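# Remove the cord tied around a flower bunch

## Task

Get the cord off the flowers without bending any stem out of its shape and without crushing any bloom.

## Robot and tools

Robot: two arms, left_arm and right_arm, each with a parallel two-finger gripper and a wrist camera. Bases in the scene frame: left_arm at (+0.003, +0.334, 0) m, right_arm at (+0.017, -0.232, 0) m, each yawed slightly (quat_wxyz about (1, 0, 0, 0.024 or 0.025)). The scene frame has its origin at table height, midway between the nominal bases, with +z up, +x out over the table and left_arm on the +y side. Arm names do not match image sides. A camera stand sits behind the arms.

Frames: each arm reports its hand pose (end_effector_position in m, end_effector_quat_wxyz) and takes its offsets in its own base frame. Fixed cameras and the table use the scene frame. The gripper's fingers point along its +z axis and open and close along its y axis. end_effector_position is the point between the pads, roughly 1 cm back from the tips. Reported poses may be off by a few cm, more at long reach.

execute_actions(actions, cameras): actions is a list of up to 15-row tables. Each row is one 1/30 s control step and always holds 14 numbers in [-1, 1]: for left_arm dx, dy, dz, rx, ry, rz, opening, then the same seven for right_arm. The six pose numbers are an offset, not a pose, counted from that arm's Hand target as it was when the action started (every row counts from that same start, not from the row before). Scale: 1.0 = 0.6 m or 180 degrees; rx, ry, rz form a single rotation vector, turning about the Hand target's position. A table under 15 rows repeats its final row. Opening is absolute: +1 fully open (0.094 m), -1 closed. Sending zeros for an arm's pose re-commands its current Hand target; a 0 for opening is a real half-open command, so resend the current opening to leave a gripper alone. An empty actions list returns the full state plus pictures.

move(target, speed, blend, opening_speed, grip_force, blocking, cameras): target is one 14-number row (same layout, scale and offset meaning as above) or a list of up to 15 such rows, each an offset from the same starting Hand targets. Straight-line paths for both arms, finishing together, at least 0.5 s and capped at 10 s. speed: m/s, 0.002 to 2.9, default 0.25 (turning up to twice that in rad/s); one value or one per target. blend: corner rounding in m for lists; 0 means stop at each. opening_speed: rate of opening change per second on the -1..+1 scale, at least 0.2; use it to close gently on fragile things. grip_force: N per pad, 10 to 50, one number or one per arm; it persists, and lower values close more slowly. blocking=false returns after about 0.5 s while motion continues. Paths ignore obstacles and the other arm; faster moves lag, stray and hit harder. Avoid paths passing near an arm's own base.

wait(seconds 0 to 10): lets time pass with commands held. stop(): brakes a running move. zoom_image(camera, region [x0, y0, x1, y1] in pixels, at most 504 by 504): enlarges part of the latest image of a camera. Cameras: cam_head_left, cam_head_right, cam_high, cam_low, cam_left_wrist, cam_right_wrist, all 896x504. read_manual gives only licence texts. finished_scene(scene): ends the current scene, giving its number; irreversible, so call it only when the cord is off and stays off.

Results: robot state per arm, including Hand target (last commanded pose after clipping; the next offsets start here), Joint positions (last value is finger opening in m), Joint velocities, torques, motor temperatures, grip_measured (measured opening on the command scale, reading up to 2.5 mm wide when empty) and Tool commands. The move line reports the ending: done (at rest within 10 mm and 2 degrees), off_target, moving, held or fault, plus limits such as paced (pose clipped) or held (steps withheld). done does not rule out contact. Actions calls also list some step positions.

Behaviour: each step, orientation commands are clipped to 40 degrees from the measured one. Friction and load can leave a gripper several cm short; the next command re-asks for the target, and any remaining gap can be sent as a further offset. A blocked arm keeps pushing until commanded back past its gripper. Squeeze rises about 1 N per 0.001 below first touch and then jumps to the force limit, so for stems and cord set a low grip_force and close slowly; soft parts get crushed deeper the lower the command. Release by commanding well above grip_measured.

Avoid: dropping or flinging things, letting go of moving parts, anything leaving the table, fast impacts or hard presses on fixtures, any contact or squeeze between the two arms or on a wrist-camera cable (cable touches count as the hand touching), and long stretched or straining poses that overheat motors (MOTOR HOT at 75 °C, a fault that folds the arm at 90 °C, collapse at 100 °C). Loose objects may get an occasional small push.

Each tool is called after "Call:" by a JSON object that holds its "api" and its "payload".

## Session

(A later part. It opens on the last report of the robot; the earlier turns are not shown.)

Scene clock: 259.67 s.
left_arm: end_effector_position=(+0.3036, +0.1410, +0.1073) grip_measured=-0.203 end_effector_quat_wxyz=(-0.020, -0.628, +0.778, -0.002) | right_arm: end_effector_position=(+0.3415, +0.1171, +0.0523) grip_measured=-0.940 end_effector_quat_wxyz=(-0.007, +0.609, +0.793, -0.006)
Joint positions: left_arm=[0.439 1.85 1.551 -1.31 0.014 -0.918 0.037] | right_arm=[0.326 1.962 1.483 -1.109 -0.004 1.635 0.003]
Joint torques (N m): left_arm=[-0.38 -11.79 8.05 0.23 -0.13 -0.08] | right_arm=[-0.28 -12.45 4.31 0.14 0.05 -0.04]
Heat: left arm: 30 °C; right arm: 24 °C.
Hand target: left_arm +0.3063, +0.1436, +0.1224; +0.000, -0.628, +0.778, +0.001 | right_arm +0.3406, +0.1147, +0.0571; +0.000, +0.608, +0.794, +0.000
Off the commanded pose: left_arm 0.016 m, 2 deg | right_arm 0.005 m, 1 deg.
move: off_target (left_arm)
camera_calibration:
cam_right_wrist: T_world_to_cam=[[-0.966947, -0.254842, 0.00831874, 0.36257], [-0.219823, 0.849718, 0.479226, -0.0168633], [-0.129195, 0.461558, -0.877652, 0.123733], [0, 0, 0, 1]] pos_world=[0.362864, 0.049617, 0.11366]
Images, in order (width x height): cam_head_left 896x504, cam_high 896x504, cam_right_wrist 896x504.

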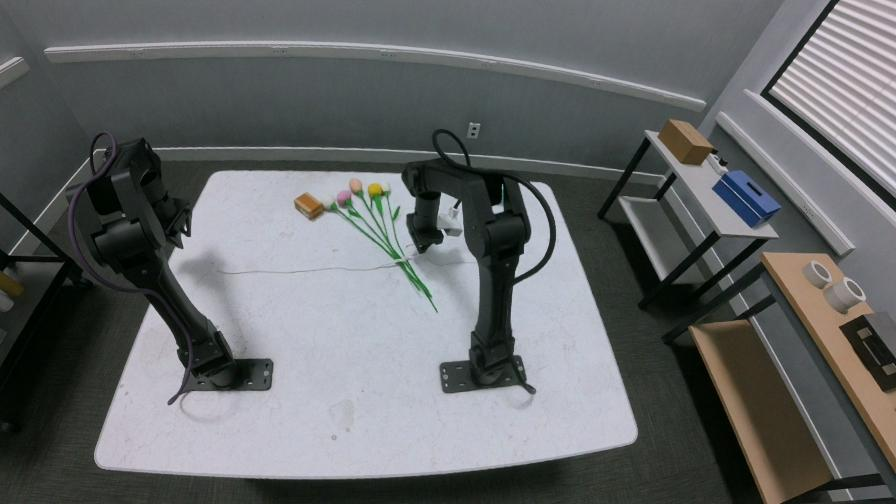

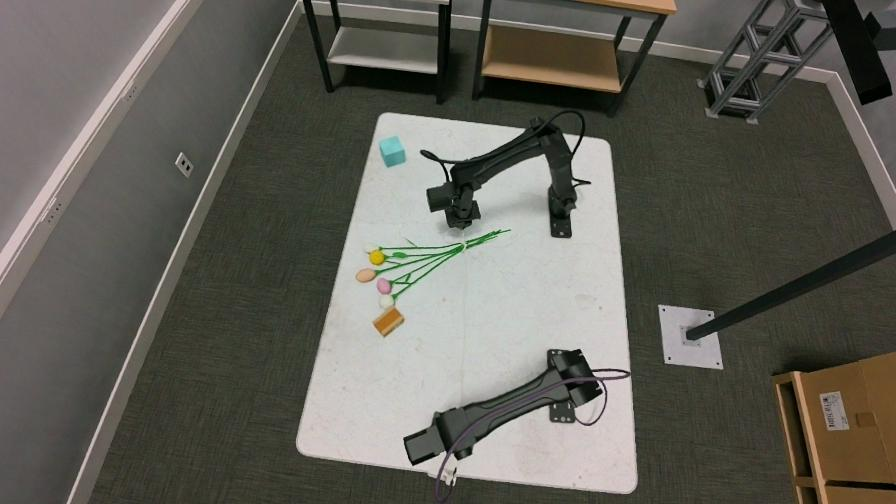

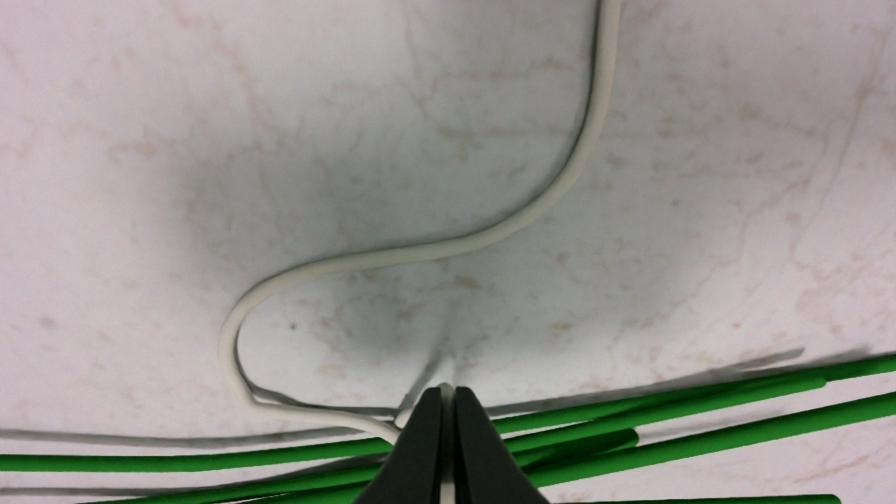

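Call:
{"api": "move", "payload": {"target": [[0,0,0,0,0,0,-0.2,0.0,-0.12,0.01,0,0,0,-1]], "speed": 0.05, "cameras": ["cam_right_wrist","cam_high","cam_head_left"]}}

Call:
{"api": "zoom_image", "payload": {"camera": "cam_high", "region": [400, 190, 540, 310]}}

Call:
{"api": "zoom_image", "payload": {"camera": "cam_head_left", "region": [300, 170, 480, 340]}}

Scene clock: 265.60 s.
left_arm: end_effector_position=(+0.3036, +0.1410, +0.1073) grip_measured=-0.203 end_effector_quat_wxyz=(-0.020, -0.628, +0.778, -0.002) | right_arm: end_effector_position=(+0.3434, +0.0451, +0.0589) grip_measured=-0.940 end_effector_quat_wxyz=(-0.006, +0.609, +0.793, -0.003)
Joint positions: left_arm=[0.439 1.85 1.551 -1.31 0.014 -0.918 0.037] | right_arm=[0.126 1.897 1.42 -1.107 -0.004 1.435 0.003]
Joint torques (N m): left_arm=[-0.36 -11.79 8.05 0.23 -0.14 -0.08] | right_arm=[-0.38 -11.99 4.38 0.11 0.04 -0.08]
Heat: left arm: 30 °C; right arm: 24 °C.
Hand target: left_arm +0.3063, +0.1436, +0.1224; +0.000, -0.628, +0.778, +0.001 | right_arm +0.3406, +0.0427, +0.0631; +0.000, +0.608, +0.794, +0.000
Off the commanded pose: left_arm 0.016 m, 2 deg | right_arm 0.006 m, 1 deg.
move: off_target (left_arm)
camera_calibration:
cam_right_wrist: T_world_to_cam=[[-0.966998, -0.254771, 0.00246243, 0.346288], [-0.222106, 0.847675, 0.481785, 0.0422994], [-0.124832, 0.465338, -0.876286, 0.161247], [0, 0, 0, 1]] pos_world=[0.364384, -0.0226662, 0.120066]
Images, in order (width x height): cam_head_left 896x504, cam_high 896x504, cam_right_wrist 896x504.

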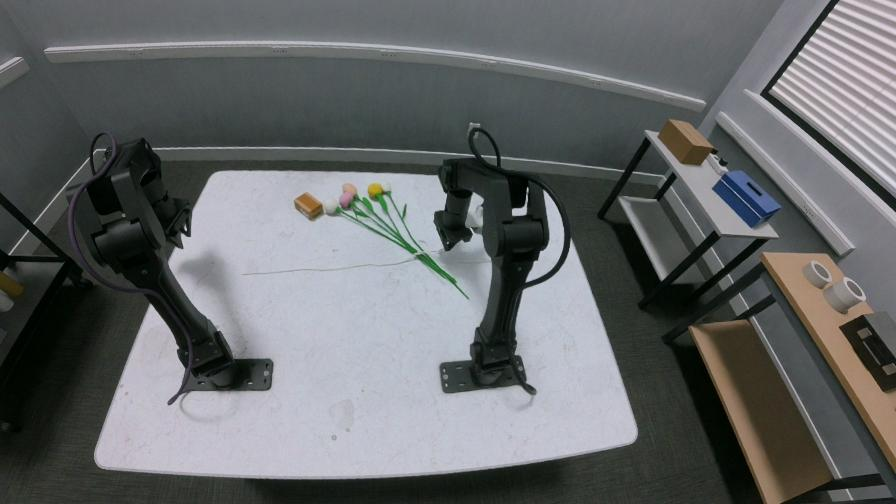

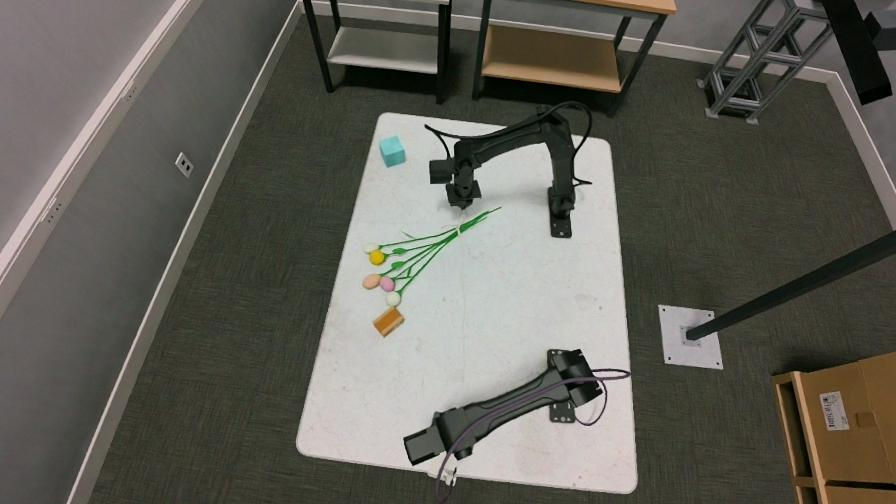

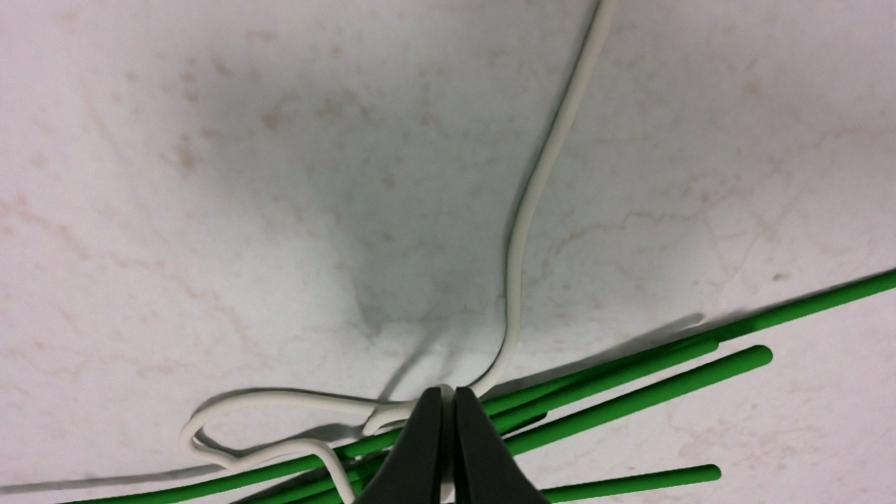

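Scaled by 3.600 from the camera's 896x504 image, which has a finer 1280x720 frame.

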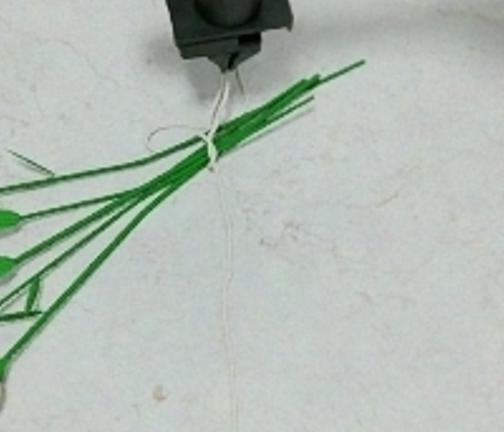

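Scaled by 2.800 from the camera's 896x504 image, which has a finer 1280x720 frame.

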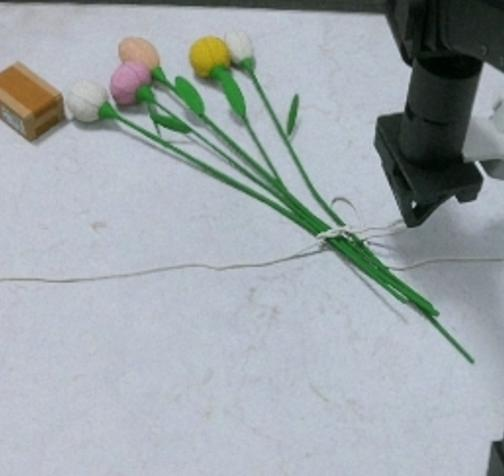

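Call:
{"api": "move", "payload": {"target": [[0,0,0,0,0,0,-0.2,-0.2,-0.04,0.01,0,0,0,-1]], "speed": 0.05, "cameras": ["cam_right_wrist","cam_high","cam_head_left"]}}

Call:
{"api": "zoom_image", "payload": {"camera": "cam_high", "region": [400, 170, 560, 310]}}

Call:
{"api": "zoom_image", "payload": {"camera": "cam_head_left", "region": [300, 170, 480, 340]}}

Scene clock: 271.47 s.
left_arm: end_effector_position=(+0.3036, +0.1410, +0.1073) grip_measured=-0.203 end_effector_quat_wxyz=(-0.020, -0.628, +0.778, -0.002) | right_arm: end_effector_position=(+0.2295, +0.0217, +0.0700) grip_measured=-0.940 end_effector_quat_wxyz=(+0.005, +0.608, +0.794, +0.007)
Joint positions: left_arm=[0.439 1.85 1.551 -1.31 0.014 -0.918 0.037] | right_arm=[0.087 1.423 0.946 -1.076 -0.004 1.394 0.003]
Joint torques (N m): left_arm=[-0.38 -11.79 8.05 0.23 -0.14 -0.08] | right_arm=[-0.53 -6.52 4.37 -0.05 0.03 -0.1]
Heat: left arm: 30 °C; right arm: 24 °C.
Hand target: left_arm +0.3063, +0.1436, +0.1224; +0.000, -0.628, +0.778, +0.001 | right_arm +0.2206, +0.0186, +0.0691; +0.000, +0.608, +0.794, +0.000
Off the commanded pose: left_arm 0.016 m, 2 deg | right_arm 0.009 m, 1 deg.
move: off_target (left_arm)
camera_calibration:
cam_right_wrist: T_world_to_cam=[[-0.966021, -0.25696, -0.0278237, 0.232125], [-0.238686, 0.845624, 0.47744, 0.0356676], [-0.0991544, 0.467858, -0.878224, 0.16188], [0, 0, 0, 1]] pos_world=[0.248802, -0.0462516, 0.131597]
Images, in order (width x height): cam_head_left 896x504, cam_high 896x504, cam_right_wrist 896x504.

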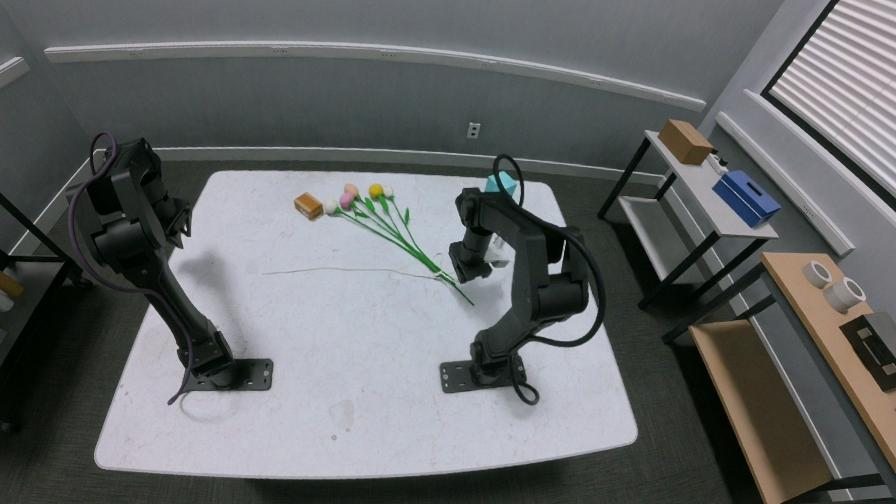

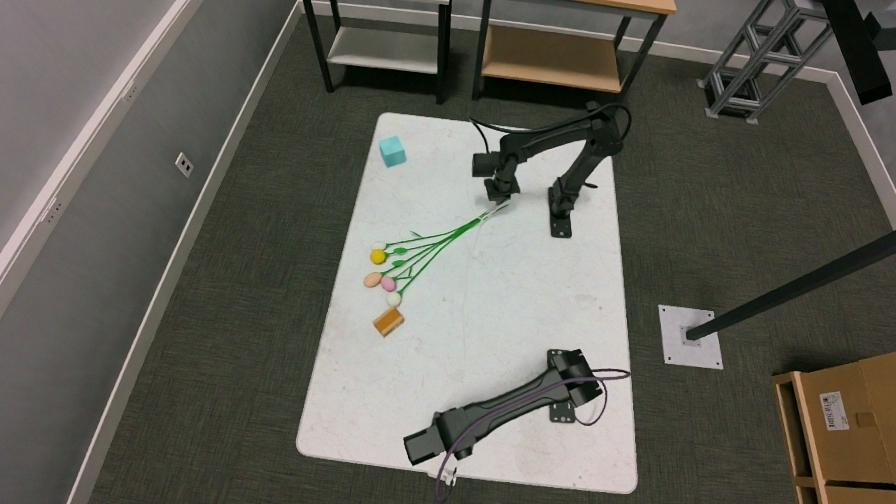

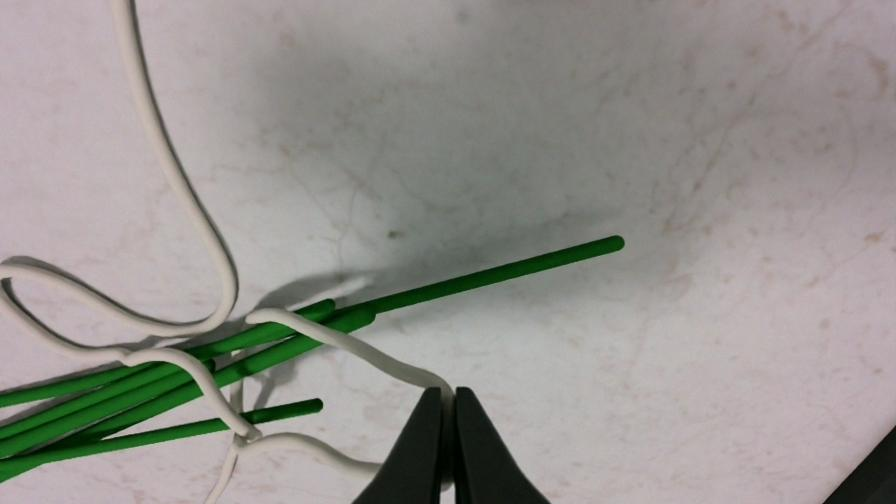

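Scaled by 3.150 from the camera's 896x504 image, which has a finer 1280x720 frame.

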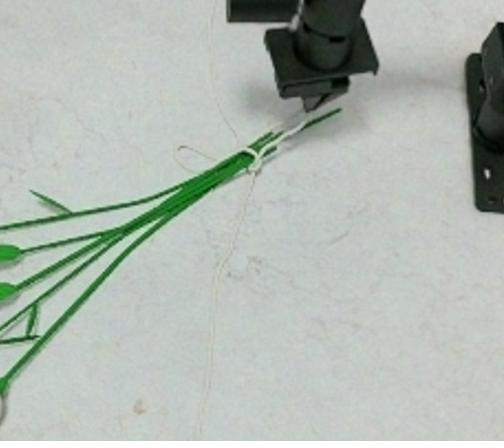

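Scaled by 2.800 from the camera's 896x504 image, which has a finer 1280x720 frame.

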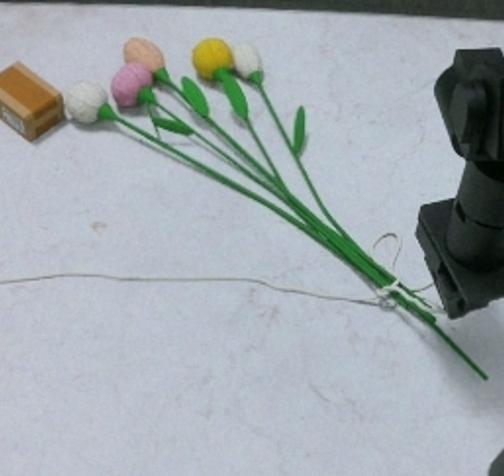

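Call:
{"api": "move", "payload": {"target": [[0,0,0,0,0,0,-0.2,-0.1,-0.1,0.0,0,0,0,-1]], "speed": 0.05, "cameras": ["cam_right_wrist","cam_high","cam_head_left"]}}

Call:
{"api": "zoom_image", "payload": {"camera": "cam_high", "region": [400, 170, 560, 310]}}

Call:
{"api": "zoom_image", "payload": {"camera": "cam_head_left", "region": [300, 170, 480, 340]}}

Scene clock: 278.30 s.
left_arm: end_effector_position=(+0.3036, +0.1410, +0.1073) grip_measured=-0.203 end_effector_quat_wxyz=(-0.020, -0.628, +0.778, -0.002) | right_arm: end_effector_position=(+0.1697, -0.0419, +0.0715) grip_measured=-0.940 end_effector_quat_wxyz=(+0.008, +0.608, +0.794, +0.006)
Joint positions: left_arm=[0.439 1.85 1.551 -1.31 0.014 -0.918 0.037] | right_arm=[-0.252 1.187 0.782 -1.146 -0.004 1.056 0.003]
Joint torques (N m): left_arm=[-0.36 -11.79 8.05 0.23 -0.14 -0.08] | right_arm=[-0.38 -4.04 4.52 -0.03 0.04 -0.09]
Heat: left arm: 30 °C; right arm: 23 °C.
Hand target: left_arm +0.3063, +0.1436, +0.1224; +0.000, -0.628, +0.778, +0.001 | right_arm +0.1607, -0.0414, +0.0692; +0.000, +0.608, +0.794, +0.000
Off the commanded pose: left_arm 0.016 m, 2 deg | right_arm 0.009 m, 1 deg.
move: off_target (left_arm)
camera_calibration:
cam_right_wrist: T_world_to_cam=[[-0.966226, -0.256039, -0.029169, 0.158204], [-0.239198, 0.848995, 0.471161, 0.0751885], [-0.0958713, 0.462225, -0.881565, 0.186382], [0, 0, 0, 1]] pos_world=[0.188715, -0.109478, 0.133496]
Images, in order (width x height): cam_head_left 896x504, cam_high 896x504, cam_right_wrist 896x504.

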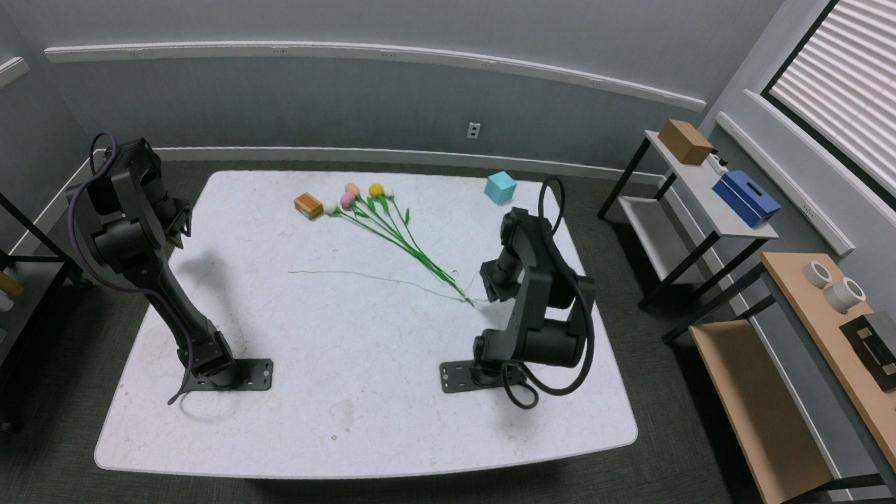

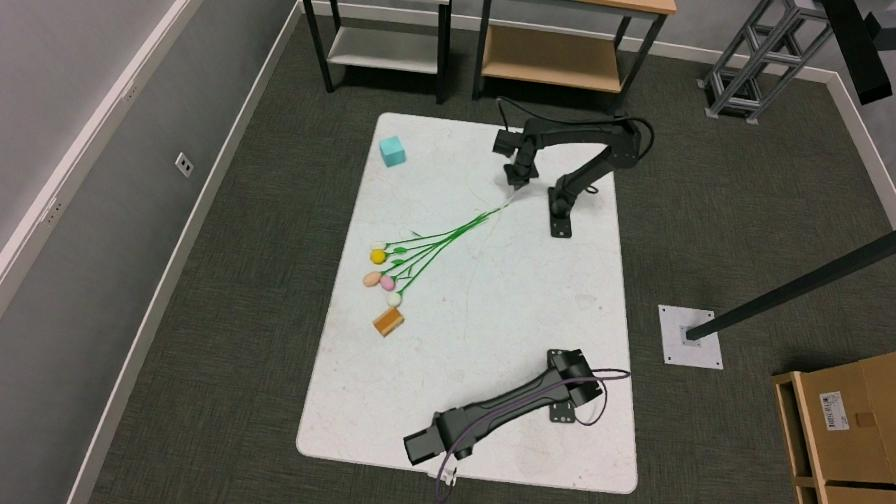

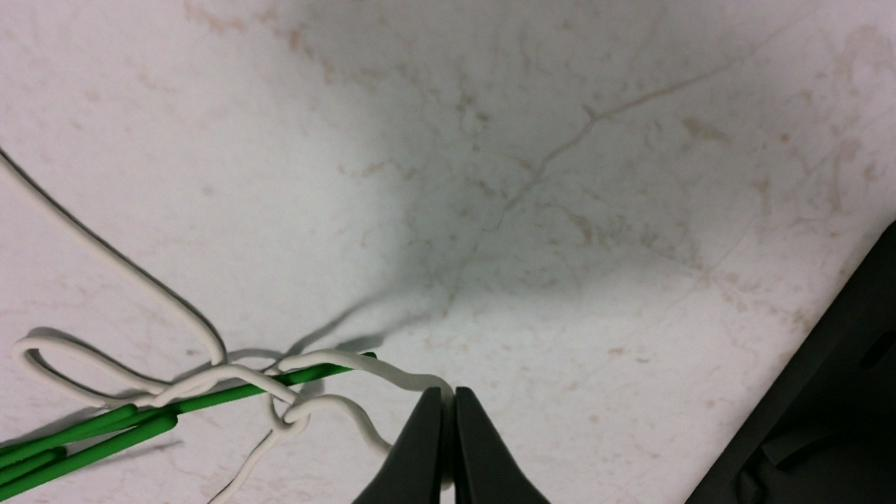

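Scaled by 3.150 from the camera's 896x504 image, which has a finer 1280x720 frame.

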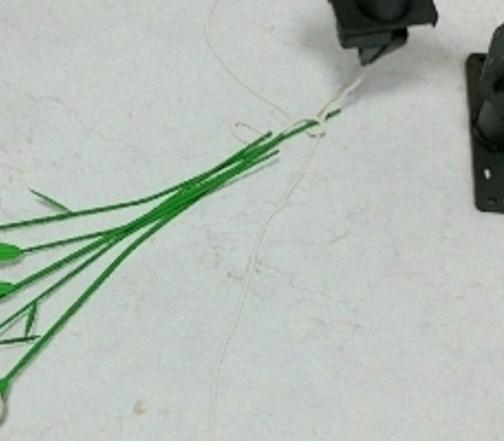

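Scaled by 2.800 from the camera's 896x504 image, which has a finer 1280x720 frame.

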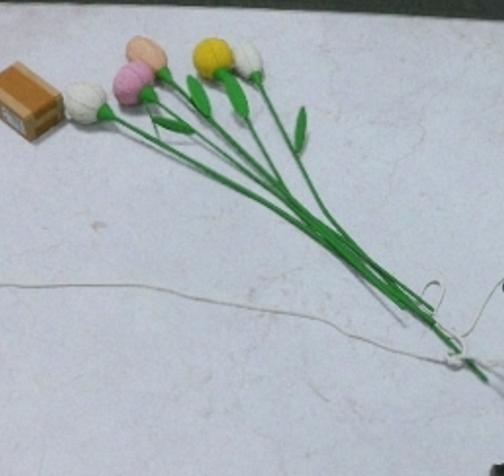

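Call:
{"api": "move", "payload": {"target": [[0,0,0,0,0,0,-0.2,0.0,-0.1,0.0,0,0,0,-1],[0,0,0,0,0,0,-0.2,0.1,-0.3,0.0,0,0,0,-1]], "speed": 0.07, "cameras": ["cam_right_wrist","cam_high","cam_head_left"]}}

Call:
{"api": "zoom_image", "payload": {"camera": "cam_high", "region": [400, 130, 560, 310]}}

Scene clock: 283.57 s.
left_arm: end_effector_position=(+0.3036, +0.1410, +0.1073) grip_measured=-0.203 end_effector_quat_wxyz=(-0.020, -0.628, +0.778, -0.002) | right_arm: end_effector_position=(+0.2171, -0.2138, +0.0670) grip_measured=-0.940 end_effector_quat_wxyz=(-0.006, +0.609, +0.793, +0.003)
Joint positions: left_arm=[0.439 1.85 1.551 -1.31 0.014 -0.918 0.037] | right_arm=[-0.784 1.736 1.249 -1.097 -0.005 0.524 0.003]
Joint torques (N m): left_arm=[-0.38 -11.79 8.05 0.23 -0.13 -0.08] | right_arm=[-0.51 -6.74 7.88 0.06 0.02 -0.12]
Heat: left arm: 30 °C; right arm: 23 °C.
Hand target: left_arm +0.3063, +0.1436, +0.1224; +0.000, -0.628, +0.778, +0.001 | right_arm +0.2206, -0.2214, +0.0691; +0.000, +0.608, +0.794, +0.000
Off the commanded pose: left_arm 0.016 m, 2 deg | right_arm 0.009 m, 1 deg.
move: off_target (left_arm)
camera_calibration:
cam_right_wrist: T_world_to_cam=[[-0.966789, -0.25544, -0.00833897, 0.158794], [-0.226846, 0.842625, 0.488388, 0.229428], [-0.117727, 0.47406, -0.872586, 0.273102], [0, 0, 0, 1]] pos_world=[0.237717, -0.282226, 0.127579]
Images, in order (width x height): cam_head_left 896x504, cam_high 896x504, cam_right_wrist 896x504.

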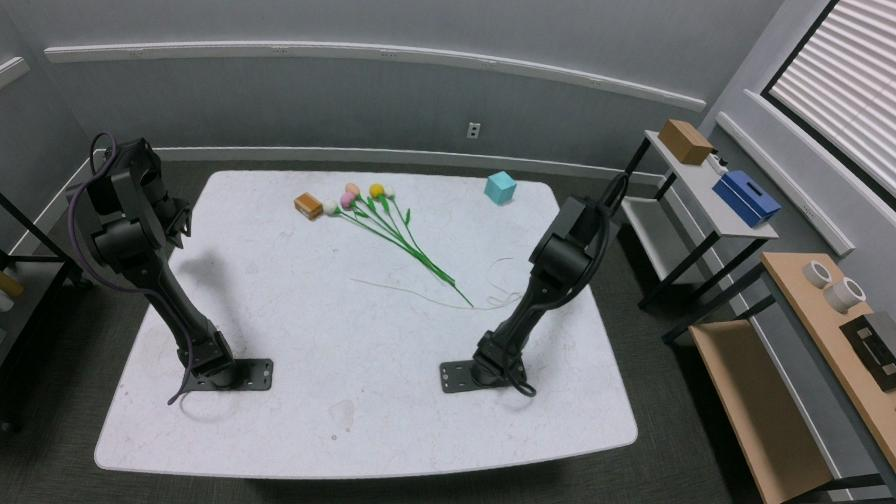

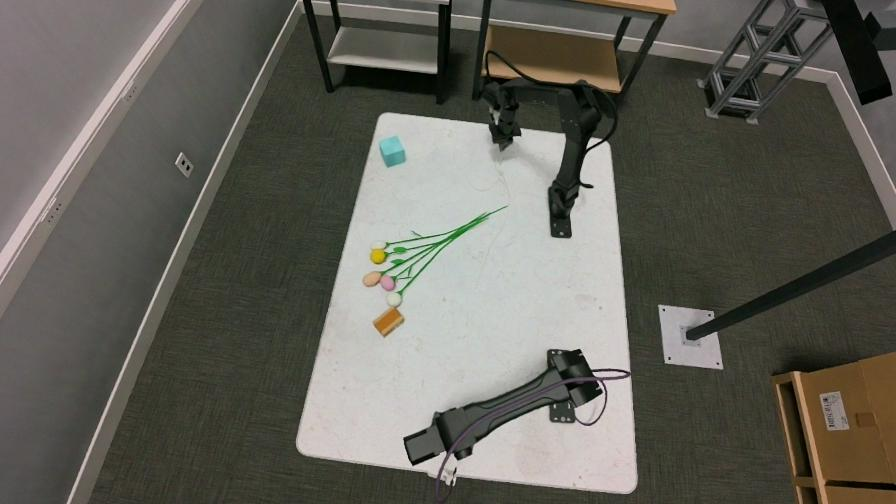

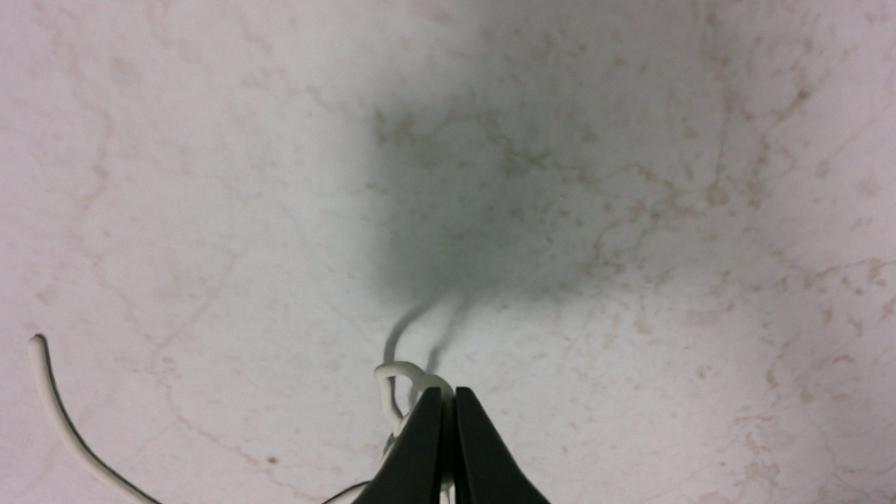

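Scaled by 2.800 from the camera's 896x504 image, which has a finer 1280x720 frame.

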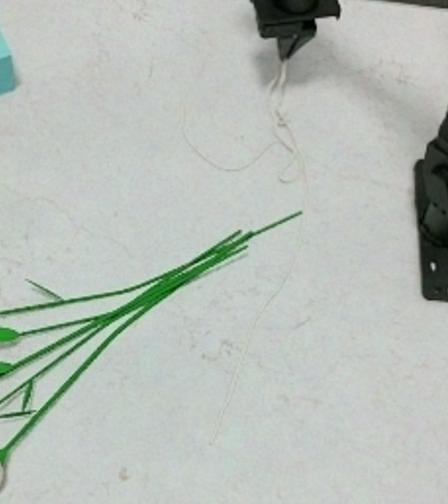

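Call:
{"api": "move", "payload": {"target": [[0,0,0,0,0,0,-0.2,0.15,0.0,0.0,0,0,0,-1],[0,0,0,0,0,0,-0.2,0.15,0.0,-0.07,0,0,0,-1],[0,0,0,0,0,0,-0.2,0.15,0,-0.07,0,0,0,-0.3],[0,0,0,0,0,0,-0.2,0.15,0,0.1,0,0,0,-0.3]], "speed": 0.1, "cameras": ["cam_high","cam_head_left"]}}

Call:
{"api": "zoom_image", "payload": {"camera": "cam_high", "region": [400, 130, 560, 310]}}

Scene clock: 290.97 s.
left_arm: end_effector_position=(+0.3036, +0.1410, +0.1073) grip_measured=-0.203 end_effector_quat_wxyz=(-0.020, -0.628, +0.778, -0.002) | right_arm: end_effector_position=(+0.3087, -0.2200, +0.1156) grip_measured=-0.302 end_effector_quat_wxyz=(-0.015, +0.606, +0.796, +0.002)
Joint positions: left_arm=[0.439 1.85 1.551 -1.31 0.014 -0.918 0.037] | right_arm=[-0.624 2.021 1.819 -1.4 -0.005 0.677 0.033]
Joint torques (N m): left_arm=[-0.36 -11.78 8.06 0.23 -0.13 -0.08] | right_arm=[0.32 -12.56 7.98 -0.13 0.04 0.05]
Heat: left arm: 30 °C; right arm: 23 °C.
Hand target: left_arm +0.3063, +0.1436, +0.1224; +0.000, -0.628, +0.778, +0.001 | right_arm +0.3107, -0.2213, +0.1292; +0.000, +0.608, +0.794, +0.000
Off the commanded pose: left_arm 0.016 m, 2 deg | right_arm 0.014 m, 2 deg.
move: off_target (left_arm, right_arm)
Images, in order (width x height): cam_head_left 896x504, cam_high 896x504.

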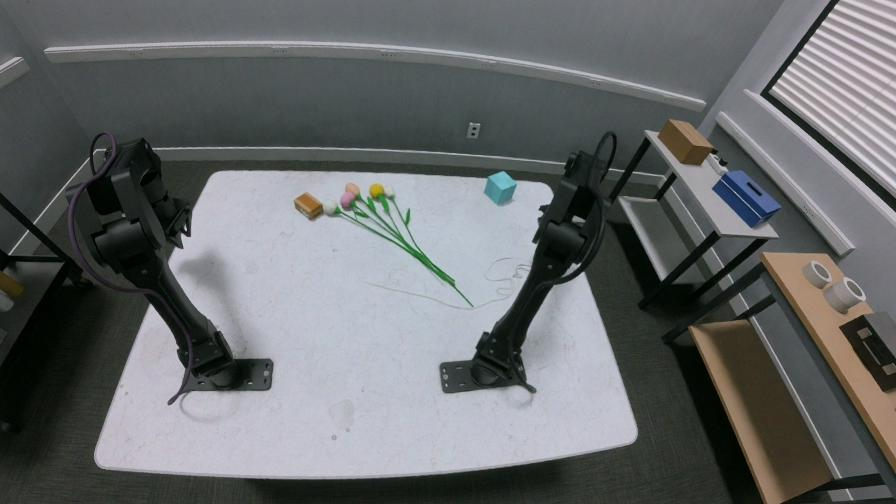

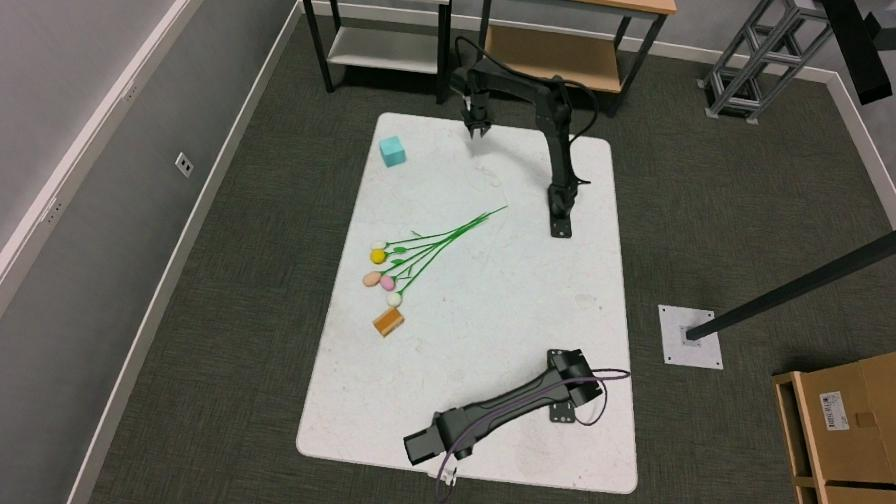

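Scaled by 2.800 from the camera's 896x504 image, which has a finer 1280x720 frame.

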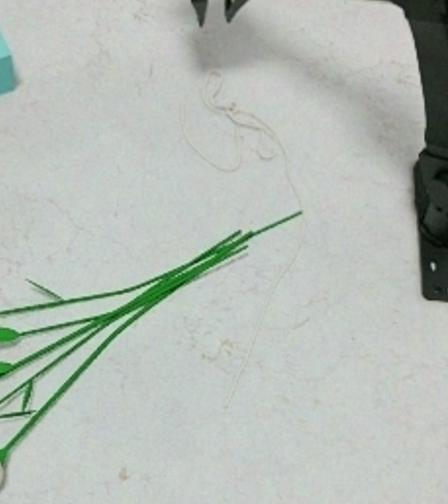

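Call:
{"api": "finished_scene", "payload": {"scene": 1}}

The scene is finished: the task was done.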